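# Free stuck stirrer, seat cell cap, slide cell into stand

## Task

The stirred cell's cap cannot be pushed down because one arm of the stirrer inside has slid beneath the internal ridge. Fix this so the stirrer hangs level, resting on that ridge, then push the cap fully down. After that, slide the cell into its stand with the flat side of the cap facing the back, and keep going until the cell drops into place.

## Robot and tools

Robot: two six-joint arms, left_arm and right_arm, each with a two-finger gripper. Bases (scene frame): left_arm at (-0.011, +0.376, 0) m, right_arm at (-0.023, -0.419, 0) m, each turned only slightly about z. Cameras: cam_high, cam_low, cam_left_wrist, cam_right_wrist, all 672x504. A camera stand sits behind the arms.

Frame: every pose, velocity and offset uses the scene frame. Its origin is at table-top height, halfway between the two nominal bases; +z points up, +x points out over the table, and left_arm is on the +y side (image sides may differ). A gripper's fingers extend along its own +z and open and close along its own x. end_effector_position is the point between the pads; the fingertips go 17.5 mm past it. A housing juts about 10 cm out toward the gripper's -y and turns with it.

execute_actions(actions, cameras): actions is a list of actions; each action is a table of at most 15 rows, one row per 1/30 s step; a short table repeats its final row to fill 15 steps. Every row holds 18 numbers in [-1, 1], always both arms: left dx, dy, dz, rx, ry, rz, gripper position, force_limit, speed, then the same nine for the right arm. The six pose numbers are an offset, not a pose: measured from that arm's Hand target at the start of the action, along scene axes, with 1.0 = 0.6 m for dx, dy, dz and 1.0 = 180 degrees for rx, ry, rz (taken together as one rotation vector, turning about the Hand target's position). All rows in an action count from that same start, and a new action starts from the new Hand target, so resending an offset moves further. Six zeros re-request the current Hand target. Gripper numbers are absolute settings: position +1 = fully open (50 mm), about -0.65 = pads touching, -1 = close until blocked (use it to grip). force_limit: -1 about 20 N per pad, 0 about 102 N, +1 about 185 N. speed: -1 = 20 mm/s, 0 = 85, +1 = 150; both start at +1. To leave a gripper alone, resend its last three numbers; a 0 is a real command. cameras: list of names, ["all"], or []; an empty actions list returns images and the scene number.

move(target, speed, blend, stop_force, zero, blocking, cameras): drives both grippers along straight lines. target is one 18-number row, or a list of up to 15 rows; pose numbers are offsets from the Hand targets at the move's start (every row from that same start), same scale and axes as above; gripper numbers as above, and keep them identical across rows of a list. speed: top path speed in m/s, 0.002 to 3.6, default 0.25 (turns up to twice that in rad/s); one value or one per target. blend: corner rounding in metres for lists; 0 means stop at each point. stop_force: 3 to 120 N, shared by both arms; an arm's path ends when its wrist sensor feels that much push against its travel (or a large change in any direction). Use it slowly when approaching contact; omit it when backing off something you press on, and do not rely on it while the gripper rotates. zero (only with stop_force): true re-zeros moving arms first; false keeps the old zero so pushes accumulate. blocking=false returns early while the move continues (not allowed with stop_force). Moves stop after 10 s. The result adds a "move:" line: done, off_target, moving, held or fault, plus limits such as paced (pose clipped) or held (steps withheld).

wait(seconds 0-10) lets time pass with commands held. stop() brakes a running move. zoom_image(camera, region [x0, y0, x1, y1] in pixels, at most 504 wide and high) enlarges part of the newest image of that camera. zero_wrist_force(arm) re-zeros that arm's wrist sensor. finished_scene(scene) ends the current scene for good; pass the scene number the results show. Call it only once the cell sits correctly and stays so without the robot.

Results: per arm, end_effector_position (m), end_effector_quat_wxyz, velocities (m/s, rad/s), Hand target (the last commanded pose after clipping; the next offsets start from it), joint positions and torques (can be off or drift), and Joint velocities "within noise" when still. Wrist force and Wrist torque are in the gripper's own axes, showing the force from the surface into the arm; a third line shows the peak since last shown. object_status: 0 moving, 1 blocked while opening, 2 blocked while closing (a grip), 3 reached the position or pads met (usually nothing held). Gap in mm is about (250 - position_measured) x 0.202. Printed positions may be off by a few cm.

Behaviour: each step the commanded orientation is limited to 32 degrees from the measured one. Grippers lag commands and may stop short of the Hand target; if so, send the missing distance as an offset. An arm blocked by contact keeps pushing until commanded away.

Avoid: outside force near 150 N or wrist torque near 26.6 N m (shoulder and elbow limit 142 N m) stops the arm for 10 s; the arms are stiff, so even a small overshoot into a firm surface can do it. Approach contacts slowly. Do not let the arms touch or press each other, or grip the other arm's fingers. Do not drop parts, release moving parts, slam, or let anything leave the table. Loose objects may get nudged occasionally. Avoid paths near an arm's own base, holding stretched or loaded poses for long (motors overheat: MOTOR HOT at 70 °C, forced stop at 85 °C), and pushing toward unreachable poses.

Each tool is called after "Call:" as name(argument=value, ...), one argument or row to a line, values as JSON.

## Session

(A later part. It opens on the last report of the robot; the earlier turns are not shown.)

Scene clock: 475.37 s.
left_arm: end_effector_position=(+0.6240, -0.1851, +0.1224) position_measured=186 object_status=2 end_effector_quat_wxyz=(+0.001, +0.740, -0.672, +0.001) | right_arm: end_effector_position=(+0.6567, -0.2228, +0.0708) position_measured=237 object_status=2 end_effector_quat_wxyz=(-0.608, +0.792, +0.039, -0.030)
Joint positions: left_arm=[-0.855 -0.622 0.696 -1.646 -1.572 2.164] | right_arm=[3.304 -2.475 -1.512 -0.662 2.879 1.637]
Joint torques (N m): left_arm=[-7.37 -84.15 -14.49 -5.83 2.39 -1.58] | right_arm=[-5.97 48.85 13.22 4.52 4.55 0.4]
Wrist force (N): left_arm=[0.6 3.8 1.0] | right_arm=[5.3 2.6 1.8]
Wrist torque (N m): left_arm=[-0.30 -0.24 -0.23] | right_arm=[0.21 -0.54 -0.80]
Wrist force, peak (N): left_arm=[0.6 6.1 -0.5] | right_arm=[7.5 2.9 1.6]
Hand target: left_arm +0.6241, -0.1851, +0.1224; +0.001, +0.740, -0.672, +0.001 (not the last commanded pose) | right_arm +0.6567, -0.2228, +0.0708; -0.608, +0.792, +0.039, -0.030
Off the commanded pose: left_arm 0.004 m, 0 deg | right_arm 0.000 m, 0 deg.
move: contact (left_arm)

Call:
move(
  target=[
    [-0.0008,0,-0.0008,0,0,0,-1,-0.7,-1,0,0,0,0,0,0,-1,-0.98,-1],
    [-0.0008,0,-0.0008,0,0,0,-0.1,-0.7,-1,0,0,0,0,0,0,-1,-0.98,-1],
  ],
  speed=0.01,
)

Call:
move(
  target=[
    [0,0,0.04,0,0,0,-0.1,-0.7,-1,0,0,0,0,0,0,-1,-0.98,-1],
  ],
  speed=0.05,
  cameras=["cam_left_wrist","cam_low","cam_right_wrist"],
)

Call:
zoom_image(
  camera="cam_low",
  region=[260, 230, 350, 320],
)

Call:
zoom_image(
  camera="cam_right_wrist",
  region=[100, 50, 450, 310],
)

Scene clock: 476.97 s.
left_arm: end_effector_position=(+0.6236, -0.1851, +0.1219) position_measured=167 object_status=3 end_effector_quat_wxyz=(+0.001, +0.740, -0.672, +0.001) | right_arm: end_effector_position=(+0.6567, -0.2228, +0.0708) position_measured=237 object_status=2 end_effector_quat_wxyz=(-0.608, +0.792, +0.039, -0.030)
Joint positions: left_arm=[-0.855 -0.623 0.699 -1.649 -1.572 2.164] | right_arm=[3.304 -2.475 -1.512 -0.662 2.879 1.637]
Joint torques (N m): left_arm=[-7.11 -76.22 -26.12 -3.59 -0.04 -1.18] | right_arm=[-6.18 48.12 14.21 4.7 3.59 0.42]
Wrist force (N): left_arm=[0.6 0.4 -1.9] | right_arm=[1.9 3.0 2.2]
Wrist torque (N m): left_arm=[-0.26 -0.25 -0.18] | right_arm=[0.19 -0.58 -0.93]
Wrist force, peak (N): left_arm=[0.5 4.1 0.8] | right_arm=[5.6 2.7 1.8]
Hand target: left_arm +0.6236, -0.1851, +0.1219; +0.001, +0.740, -0.672, +0.001 | right_arm +0.6567, -0.2228, +0.0708; -0.608, +0.792, +0.039, -0.030
Off the commanded pose: left_arm 0.000 m, 0 deg | right_arm 0.000 m, 0 deg.
move: done

Scene clock: 477.77 s.
left_arm: end_effector_position=(+0.6236, -0.1851, +0.1462) position_measured=167 object_status=3 end_effector_quat_wxyz=(+0.001, +0.740, -0.672, +0.001) end_effector_velocity=(+0.001, +0.000, -0.002) end_effector_angular_velocity=(-0.001, -0.001, -0.001) | right_arm: end_effector_position=(+0.6567, -0.2228, +0.0708) position_measured=237 object_status=2 end_effector_quat_wxyz=(-0.608, +0.792, +0.039, -0.030)
Joint positions: left_arm=[-0.855 -0.628 0.645 -1.591 -1.572 2.164] | right_arm=[3.304 -2.475 -1.512 -0.662 2.879 1.637]
Joint velocities: left_arm=[0 0.001 0.005 -0.007 0 0.001] | right_arm=[within noise]
Joint torques (N m): left_arm=[-6.49 -59.16 -12.85 -5.39 -0.99 -0.87] | right_arm=[-5.73 48.04 14.91 4.81 3.1 0.54]
Wrist force (N): left_arm=[0.6 0.6 -1.7] | right_arm=[1.9 3.0 2.2]
Wrist torque (N m): left_arm=[-0.23 -0.23 -0.17] | right_arm=[0.19 -0.59 -0.93]
Wrist force, peak (N): left_arm=[0.8 0.4 -3.0] | right_arm=[1.9 3.4 2.3]
Hand target: left_arm +0.6236, -0.1851, +0.1459; +0.001, +0.740, -0.672, +0.001 | right_arm +0.6567, -0.2228, +0.0708; -0.608, +0.792, +0.039, -0.030
Off the commanded pose: left_arm 0.000 m, 0 deg | right_arm 0.000 m, 0 deg.
move: done
Images, in order (width x height): cam_low 672x504, cam_left_wrist 672x504, cam_right_wrist 672x504.

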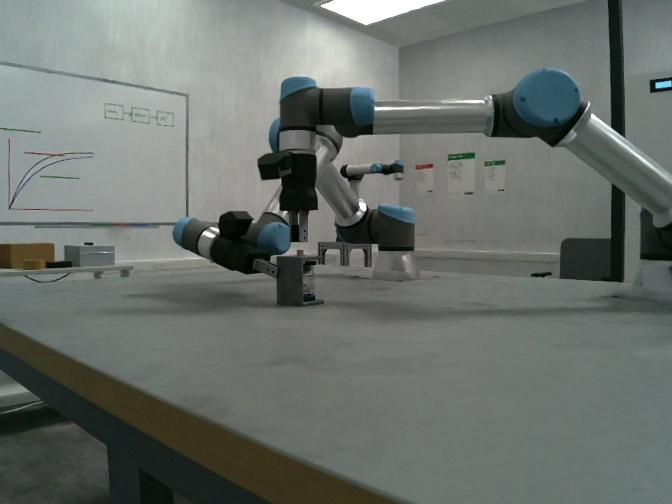

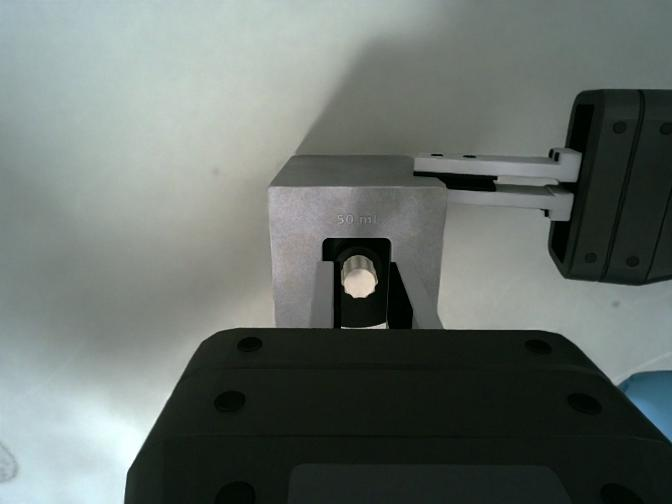

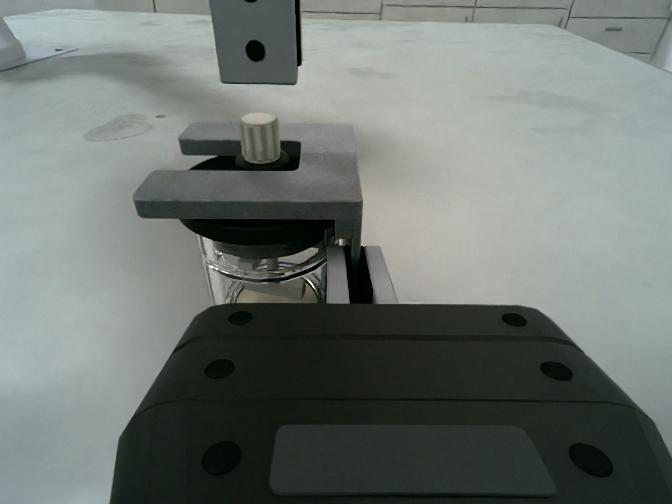

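Scaled by 5.600 from the camera's 672x504 image, which has a finer 960x720 frame.

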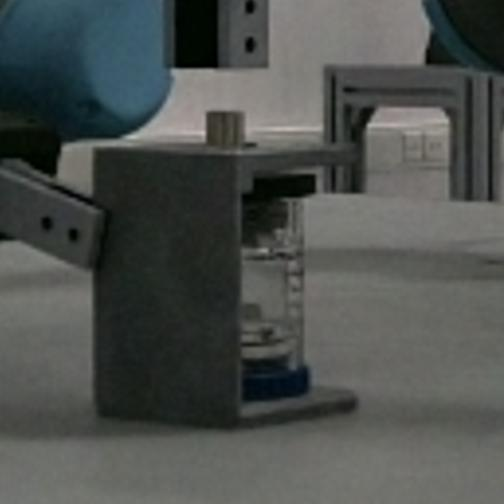

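Scaled by 1.440 from the camera's 672x504 image, which has a finer 960x720 frame.

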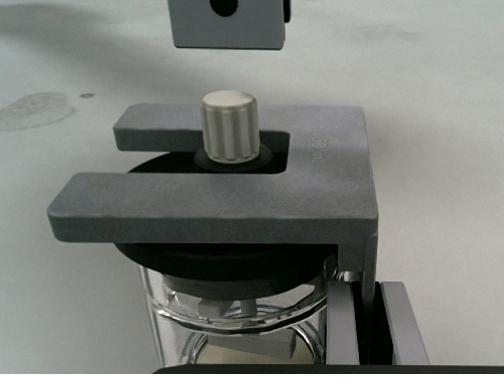

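Call:
move(
  target=[
    [-0.035,-0.0032,0,0,0,0,-1,-0.7,0,0,0,0,0,0,0,-1,-0.98,-1],
    [-0.035,-0.0032,-0.0372,0,0,0,-1,-0.7,0,0,0,0,0,0,0,-1,-0.98,-1],
  ],
  speed=0.06,
)

Call:
move(
  target=[0.02,0.002,0,0,0,0,-1,-0.7,0,0,0,0,0,0,0,-1,-0.98,-1],
  speed=0.01,
  stop_force=4,
  cameras=["cam_left_wrist","cam_low","cam_right_wrist"],
)

Call:
zoom_image(
  camera="cam_low",
  region=[260, 230, 350, 320],
)

Call:
zoom_image(
  camera="cam_right_wrist",
  region=[100, 50, 450, 310],
)

Scene clock: 479.53 s.
left_arm: end_effector_position=(+0.6025, -0.1870, +0.1234) position_measured=251 object_status=3 end_effector_quat_wxyz=(+0.001, +0.740, -0.672, +0.001) | right_arm: end_effector_position=(+0.6567, -0.2228, +0.0708) position_measured=237 object_status=2 end_effector_quat_wxyz=(-0.608, +0.792, +0.039, -0.030)
Joint positions: left_arm=[-0.876 -0.674 0.79 -1.688 -1.572 2.143] | right_arm=[3.304 -2.475 -1.512 -0.662 2.879 1.637]
Joint torques (N m): left_arm=[9.72 -78.55 -36.4 -0.75 1.57 1.61] | right_arm=[-5.9 47.35 15.78 4.81 2.05 0.47]
Wrist force (N): left_arm=[0.8 0.3 -1.9] | right_arm=[2.1 3.1 2.1]
Wrist torque (N m): left_arm=[-0.28 -0.24 -0.24] | right_arm=[0.19 -0.56 -0.92]
Wrist force, peak (N): left_arm=[0.1 1.0 -6.7] | right_arm=[2.2 3.2 2.2]
Hand target: left_arm +0.6026, -0.1870, +0.1236; +0.001, +0.740, -0.672, +0.001 | right_arm +0.6567, -0.2228, +0.0708; -0.608, +0.792, +0.039, -0.030
Off the commanded pose: left_arm 0.000 m, 0 deg | right_arm 0.000 m, 0 deg.
move: done

Scene clock: 480.63 s.
left_arm: end_effector_position=(+0.6031, -0.1869, +0.1237) position_measured=251 object_status=3 end_effector_quat_wxyz=(+0.001, +0.740, -0.672, +0.001) | right_arm: end_effector_position=(+0.6567, -0.2228, +0.0708) position_measured=237 object_status=2 end_effector_quat_wxyz=(-0.608, +0.792, +0.039, -0.030)
Joint positions: left_arm=[-0.876 -0.673 0.787 -1.687 -1.572 2.143] | right_arm=[3.304 -2.475 -1.512 -0.662 2.879 1.637]
Joint torques (N m): left_arm=[-7.94 -79.88 -13.39 -5.58 1.64 -1.51] | right_arm=[-5.51 46.9 15.67 4.65 1.45 0.52]
Wrist force (N): left_arm=[0.2 1.7 -1.4] | right_arm=[3.9 3.2 1.8]
Wrist torque (N m): left_arm=[-0.29 -0.22 -0.28] | right_arm=[0.22 -0.56 -0.87]
Wrist force, peak (N): left_arm=[-1.4 6.2 -5.1] | right_arm=[7.1 4.5 0.2]
Hand target: left_arm +0.6031, -0.1869, +0.1237; +0.001, +0.740, -0.672, +0.001 (not the last commanded pose) | right_arm +0.6567, -0.2228, +0.0708; -0.608, +0.792, +0.039, -0.030
Off the commanded pose: left_arm 0.012 m, 0 deg | right_arm 0.000 m, 0 deg.
move: contact (left_arm)
Images, in order (width x height): cam_low 672x504, cam_left_wrist 672x504, cam_right_wrist 672x504.

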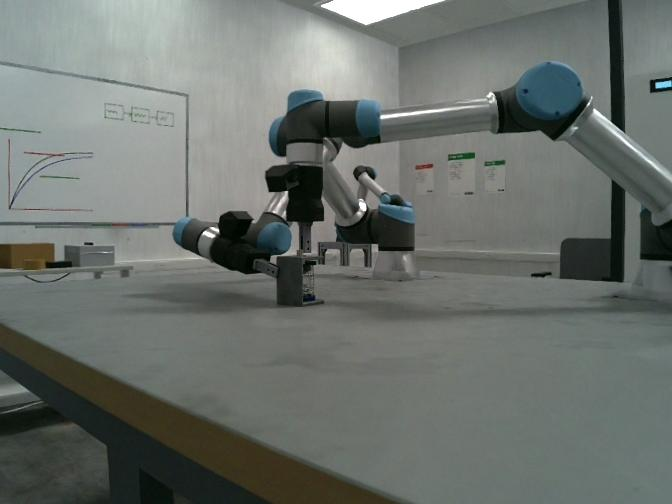

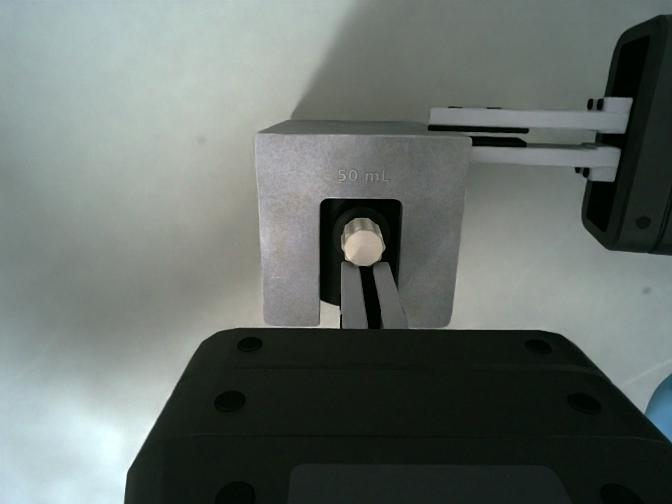

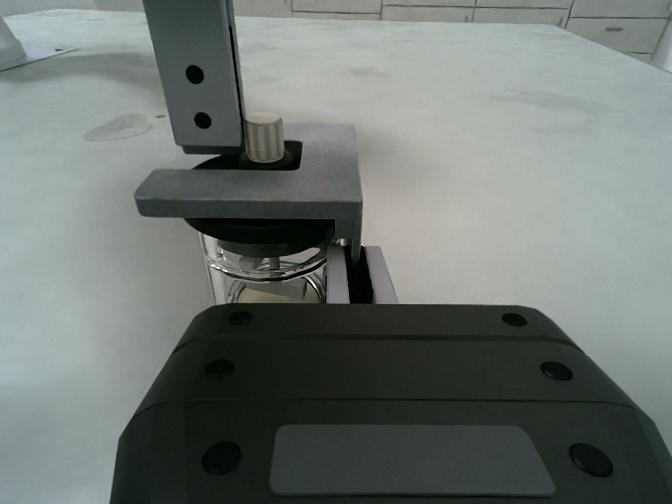

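Scaled by 5.600 from the camera's 672x504 image, which has a finer 960x720 frame.

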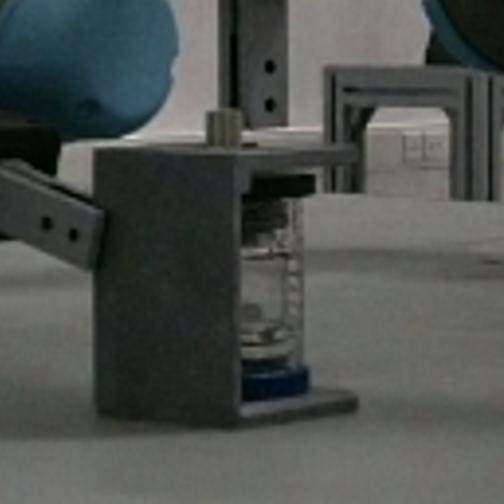

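Scaled by 1.440 from the camera's 672x504 image, which has a finer 960x720 frame.

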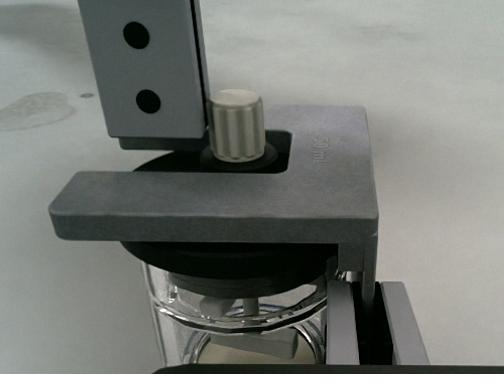

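Call:
move(
  target=[
    [-0.002,0,0.05,0,0,0,-1,-0.7,0,0,0,0,0,0,0,-1,-0.98,-1],
    [0.027,0.0027,0.05,0,0,0,0,-0.7,0,0,0,0,0,0,0,-1,-0.98,-1],
    [0.027,0.0027,0.0,0,0,0,0,-0.7,0,0,0,0,0,0,0,-1,-0.98,-1],
    [0.027,0.0027,0.0,0,0,0,-1,-0.7,0,0,0,0,0,0,0,-1,-0.98,-1],
  ],
  speed=0.06,
)

Call:
move(
  target=[-0.01,-0.001,0,0,0,0,-1,-0.7,0,0,0,0,0,0,0,-1,-0.98,-1],
  speed=0.006,
  stop_force=6,
  cameras=["cam_left_wrist","cam_low","cam_right_wrist"],
)

Call:
zoom_image(
  camera="cam_low",
  region=[260, 230, 350, 320],
)

Scene clock: 484.30 s.
left_arm: end_effector_position=(+0.6193, -0.1853, +0.1237) position_measured=188 object_status=2 end_effector_quat_wxyz=(+0.001, +0.740, -0.672, +0.001) | right_arm: end_effector_position=(+0.6567, -0.2228, +0.0708) position_measured=237 object_status=2 end_effector_quat_wxyz=(-0.608, +0.792, +0.039, -0.030)
Joint positions: left_arm=[-0.859 -0.635 0.716 -1.654 -1.572 2.16] | right_arm=[3.304 -2.475 -1.512 -0.662 2.879 1.637]
Joint torques (N m): left_arm=[-8.14 -82.74 -37.13 -1.27 0.31 -1.12] | right_arm=[-5.32 45.84 19.12 3.92 0.4 0.5]
Wrist force (N): left_arm=[0.3 0.3 0.4] | right_arm=[2.4 2.8 2.0]
Wrist torque (N m): left_arm=[-0.27 -0.19 -0.25] | right_arm=[0.21 -0.58 -0.89]
Wrist force, peak (N): left_arm=[0.5 0.4 -3.2] | right_arm=[3.8 3.2 1.8]
Hand target: left_arm +0.6193, -0.1853, +0.1237; +0.001, +0.740, -0.672, +0.001 | right_arm +0.6567, -0.2228, +0.0708; -0.608, +0.792, +0.039, -0.030
Off the commanded pose: left_arm 0.000 m, 0 deg | right_arm 0.000 m, 0 deg.
move: done

Scene clock: 486.37 s.
left_arm: end_effector_position=(+0.6133, -0.1859, +0.1238) position_measured=188 object_status=2 end_effector_quat_wxyz=(+0.001, +0.740, -0.672, +0.001) | right_arm: end_effector_position=(+0.6567, -0.2228, +0.0708) position_measured=237 object_status=2 end_effector_quat_wxyz=(-0.608, +0.792, +0.039, -0.030)
Joint positions: left_arm=[-0.865 -0.649 0.744 -1.667 -1.572 2.154] | right_arm=[3.304 -2.475 -1.512 -0.662 2.879 1.637]
Joint torques (N m): left_arm=[-3.35 -43.81 -25.54 0.58 -0.86 1.02] | right_arm=[-5.73 45.51 20.03 3.59 0.38 0.56]
Wrist force (N): left_arm=[-0.2 -5.8 -20.1] | right_arm=[0.5 2.7 1.7]
Wrist torque (N m): left_arm=[-0.25 -0.24 -0.19] | right_arm=[0.20 -0.57 -0.94]
Wrist force, peak (N): left_arm=[-0.2 -5.9 -20.3] | right_arm=[2.3 2.9 2.0]
Hand target: left_arm +0.6133, -0.1859, +0.1238; +0.001, +0.740, -0.672, +0.001 | right_arm +0.6567, -0.2228, +0.0708; -0.608, +0.792, +0.039, -0.030
Off the commanded pose: left_arm 0.000 m, 0 deg | right_arm 0.000 m, 0 deg.
move: contact (left_arm)
Images, in order (width x height): cam_low 672x504, cam_left_wrist 672x504, cam_right_wrist 672x504.

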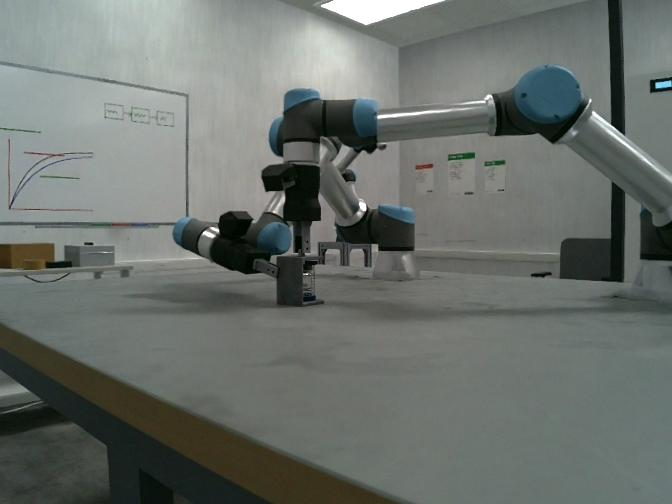

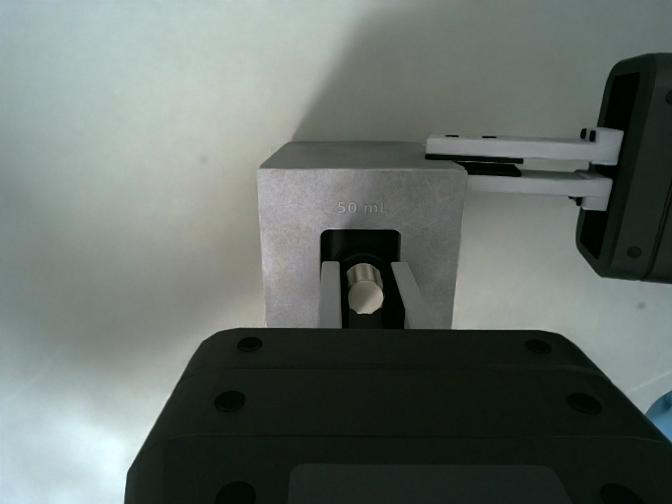

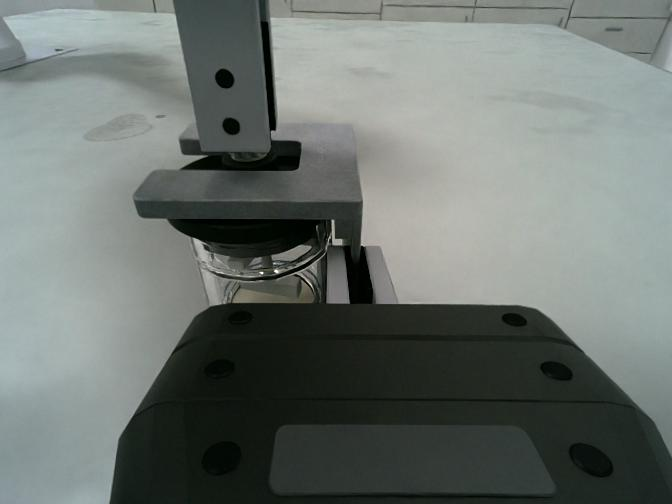

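Scaled by 5.600 from the camera's 672x504 image, which has a finer 960x720 frame.

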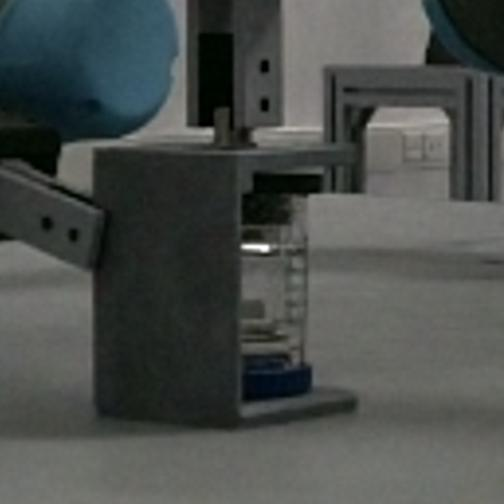

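Call:
move(
  target=[
    [0.01,0.001,0,0,0,0,-1,-0.7,0,0,0,0,0,0,0,-1,-0.98,-1],
    [0.01,0.001,0,0,0,0,0,-0.7,0,0,0,0,0,0,0,-1,-0.98,-1],
    [0.01,0.001,0.04,0,0,0,0,-0.7,0,0,0,0,0,0,0,-1,-0.98,-1],
    [0.01,0.001,0.04,0,0,0,-1,-0.7,0,0,0,0,0,0,0,-1,-0.98,-1],
  ],
  speed=0.03,
)

Call:
move(
  target=[0,0,-0.04,0,0,0,-1,-0.7,0,0,0,0,0,0,0,-1,-0.98,-1],
  speed=0.01,
  stop_force=5,
  cameras=["cam_low","cam_right_wrist"],
)

Call:
zoom_image(
  camera="cam_low",
  region=[260, 230, 350, 320],
)

Call:
zoom_image(
  camera="cam_right_wrist",
  region=[100, 50, 450, 310],
)

Scene clock: 489.90 s.
left_arm: end_effector_position=(+0.6193, -0.1853, +0.1478) position_measured=251 object_status=3 end_effector_quat_wxyz=(+0.001, +0.740, -0.672, +0.001) | right_arm: end_effector_position=(+0.6567, -0.2228, +0.0708) position_measured=237 object_status=2 end_effector_quat_wxyz=(-0.608, +0.792, +0.039, -0.030)
Joint positions: left_arm=[-0.859 -0.64 0.664 -1.597 -1.572 2.16] | right_arm=[3.304 -2.475 -1.512 -0.662 2.879 1.637]
Joint torques (N m): left_arm=[-9.04 -58.65 -13.5 -5.19 -0.76 -1.28] | right_arm=[-5.24 46.21 22.17 2.98 0.4 0.33]
Wrist force (N): left_arm=[0.6 0.4 -2.0] | right_arm=[2.1 2.8 2.0]
Wrist torque (N m): left_arm=[-0.27 -0.21 -0.31] | right_arm=[0.20 -0.60 -0.94]
Wrist force, peak (N): left_arm=[-0.2 -6.0 -20.3] | right_arm=[2.5 2.9 2.1]
Hand target: left_arm +0.6193, -0.1853, +0.1478; +0.001, +0.740, -0.672, +0.001 | right_arm +0.6567, -0.2228, +0.0708; -0.608, +0.792, +0.039, -0.030
Off the commanded pose: left_arm 0.000 m, 0 deg | right_arm 0.000 m, 0 deg.
move: done

Scene clock: 492.60 s.
left_arm: end_effector_position=(+0.6193, -0.1853, +0.1309) position_measured=251 object_status=3 end_effector_quat_wxyz=(+0.001, +0.740, -0.672, +0.001) | right_arm: end_effector_position=(+0.6567, -0.2228, +0.0708) position_measured=237 object_status=2 end_effector_quat_wxyz=(-0.608, +0.792, +0.039, -0.030)
Joint positions: left_arm=[-0.859 -0.637 0.702 -1.638 -1.572 2.16] | right_arm=[3.304 -2.475 -1.512 -0.662 2.879 1.637]
Joint torques (N m): left_arm=[-7.4 -56.28 -32.02 -0.69 -0.96 -0.38] | right_arm=[-4.74 46.33 23.78 2.48 0.46 0.48]
Wrist force (N): left_arm=[-0.9 1.3 -10.3] | right_arm=[2.1 3.1 1.7]
Wrist torque (N m): left_arm=[-0.26 -0.25 -0.32] | right_arm=[0.20 -0.60 -0.93]
Wrist force, peak (N): left_arm=[-3.0 3.1 -19.4] | right_arm=[2.1 3.4 1.6]
Hand target: left_arm +0.6193, -0.1853, +0.1309; +0.001, +0.740, -0.672, +0.001 (not the last commanded pose) | right_arm +0.6567, -0.2228, +0.0708; -0.608, +0.792, +0.039, -0.030
Off the commanded pose: left_arm 0.007 m, 0 deg | right_arm 0.000 m, 0 deg.
move: contact (left_arm)
Images, in order (width x height): cam_low 672x504, cam_right_wrist 672x504.

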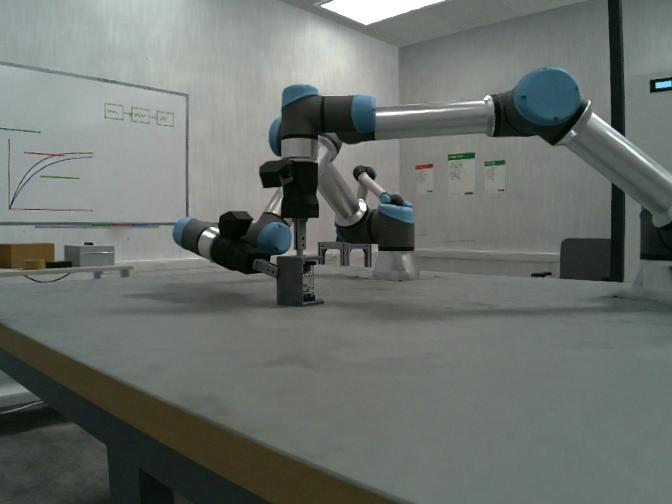

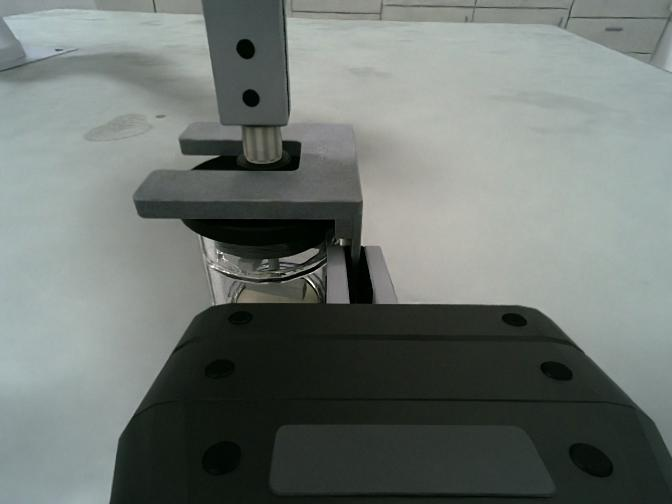

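Scaled by 5.600 from the camera's 672x504 image, which has a finer 960x720 frame.

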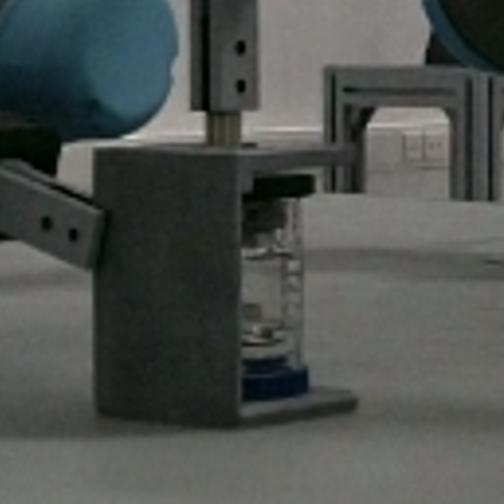

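Scaled by 1.440 from the camera's 672x504 image, which has a finer 960x720 frame.

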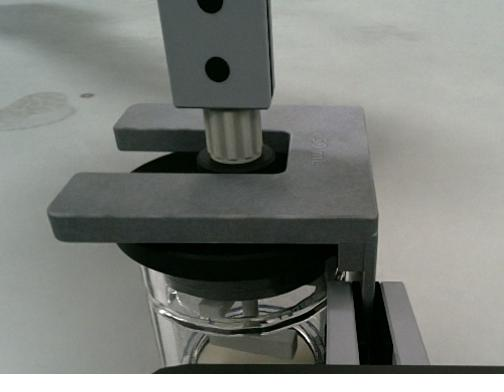

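Call:
move(
  target=[
    [0,0,0.1,0,0,0,-1,-0.7,0,0,0,0,0,0,0,-1,-0.98,-1],
    [0,0,0.1,0,0,0,-1,-0.7,0,0,0,0,0,0,0,0.0,-0.98,-1],
  ],
  speed=0.06,
)

Call:
move(
  target=[-0.1,0,0.05,0,0,0,-1,-0.7,0,0.01,-0.1,0,0,0,0,0,-0.98,-1],
  speed=0.06,
  cameras=["cam_low","cam_right_wrist","cam_left_wrist"],
)

Call:
zoom_image(
  camera="cam_right_wrist",
  region=[100, 0, 450, 310],
)

Call:
zoom_image(
  camera="cam_low",
  region=[260, 230, 350, 320],
)

Scene clock: 495.37 s.
left_arm: end_effector_position=(+0.6193, -0.1854, +0.1909) position_measured=251 object_status=3 end_effector_quat_wxyz=(+0.001, +0.740, -0.672, +0.001) | right_arm: end_effector_position=(+0.6567, -0.2228, +0.0708) position_measured=152 object_status=0 end_effector_quat_wxyz=(-0.608, +0.792, +0.039, -0.030)
Joint positions: left_arm=[-0.859 -0.634 0.543 -1.482 -1.572 2.16] | right_arm=[3.304 -2.475 -1.512 -0.662 2.879 1.637]
Joint torques (N m): left_arm=[-3 -80.09 -13.6 -5.3 0.61 -1.23] | right_arm=[-5.33 46.1 24.41 2.09 0.42 0.34]
Wrist force (N): left_arm=[0.6 0.3 -1.9] | right_arm=[2.1 2.7 2.0]
Wrist torque (N m): left_arm=[-0.27 -0.22 -0.32] | right_arm=[0.23 -0.59 -0.85]
Wrist force, peak (N): left_arm=[-1.1 1.3 -10.5] | right_arm=[2.5 2.9 2.3]
Hand target: left_arm +0.6193, -0.1853, +0.1909; +0.001, +0.740, -0.672, +0.001 | right_arm +0.6567, -0.2228, +0.0708; -0.608, +0.792, +0.039, -0.030
Off the commanded pose: left_arm 0.000 m, 0 deg | right_arm 0.000 m, 0 deg.
move: done

Scene clock: 496.87 s.
left_arm: end_effector_position=(+0.5592, -0.1854, +0.2209) position_measured=251 object_status=3 end_effector_quat_wxyz=(+0.001, +0.740, -0.672, +0.001) | right_arm: end_effector_position=(+0.6627, -0.2829, +0.0709) position_measured=152 object_status=3 end_effector_quat_wxyz=(-0.608, +0.793, +0.039, -0.030)
Joint positions: left_arm=[-0.918 -0.798 0.765 -1.54 -1.571 2.101] | right_arm=[3.217 -2.449 -1.456 -1.059 2.871 1.31]
Joint torques (N m): left_arm=[8.35 -54.55 -36.22 -2.16 1.7 1.4] | right_arm=[6.43 43.4 12.8 4.85 2.74 1.39]
Wrist force (N): left_arm=[0.7 0.3 -2.1] | right_arm=[1.8 3.0 1.8]
Wrist torque (N m): left_arm=[-0.27 -0.23 -0.22] | right_arm=[0.24 -0.54 -0.88]
Wrist force, peak (N): left_arm=[0.6 1.5 -2.7] | right_arm=[2.1 2.3 3.2]
Hand target: left_arm +0.5593, -0.1853, +0.2209; +0.001, +0.740, -0.672, +0.001 | right_arm +0.6627, -0.2828, +0.0708; -0.608, +0.792, +0.039, -0.030
Off the commanded pose: left_arm 0.000 m, 0 deg | right_arm 0.000 m, 0 deg.
move: done
Images, in order (width x height): cam_low 672x504, cam_left_wrist 672x504, cam_right_wrist 672x504.

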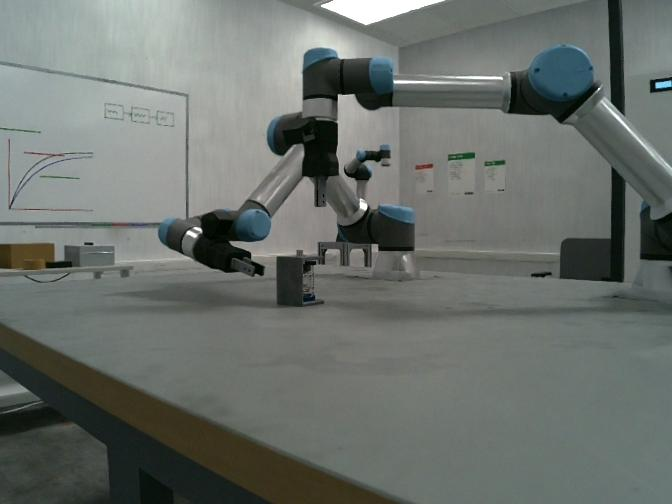

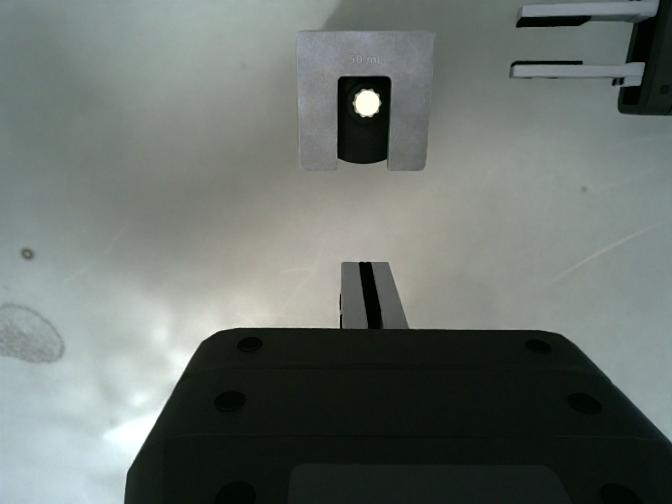

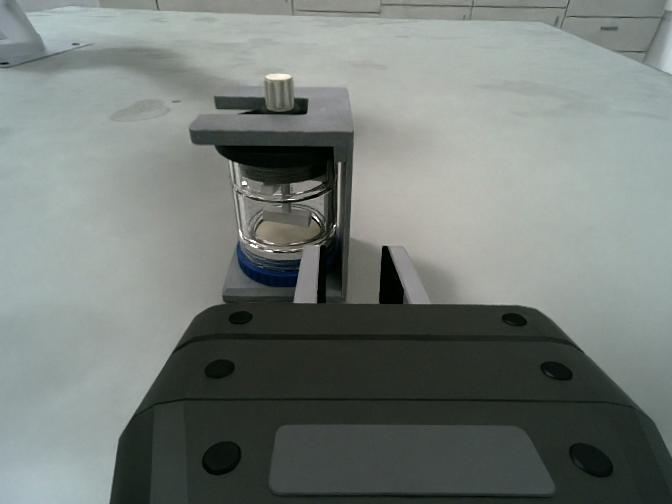

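Scaled by 1.440 from the camera's 672x504 image, which has a finer 960x720 frame.

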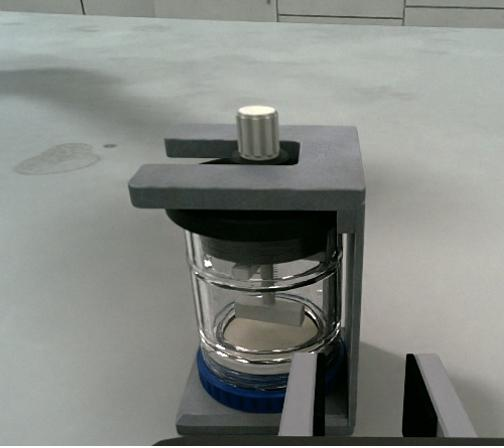

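Scaled by 5.600 from the camera's 672x504 image, which has a finer 960x720 frame.

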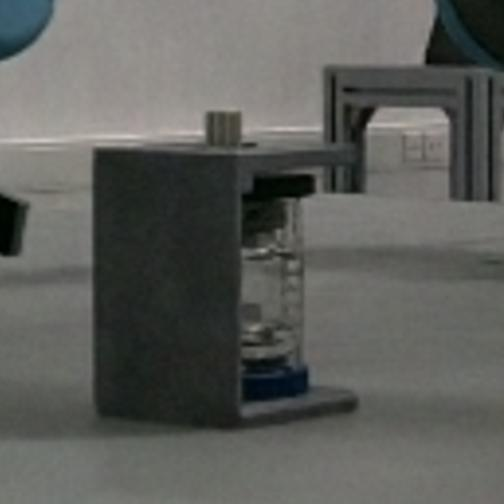

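Call:
finished_scene(
  scene=2,
)

The scene is finished: the task was done.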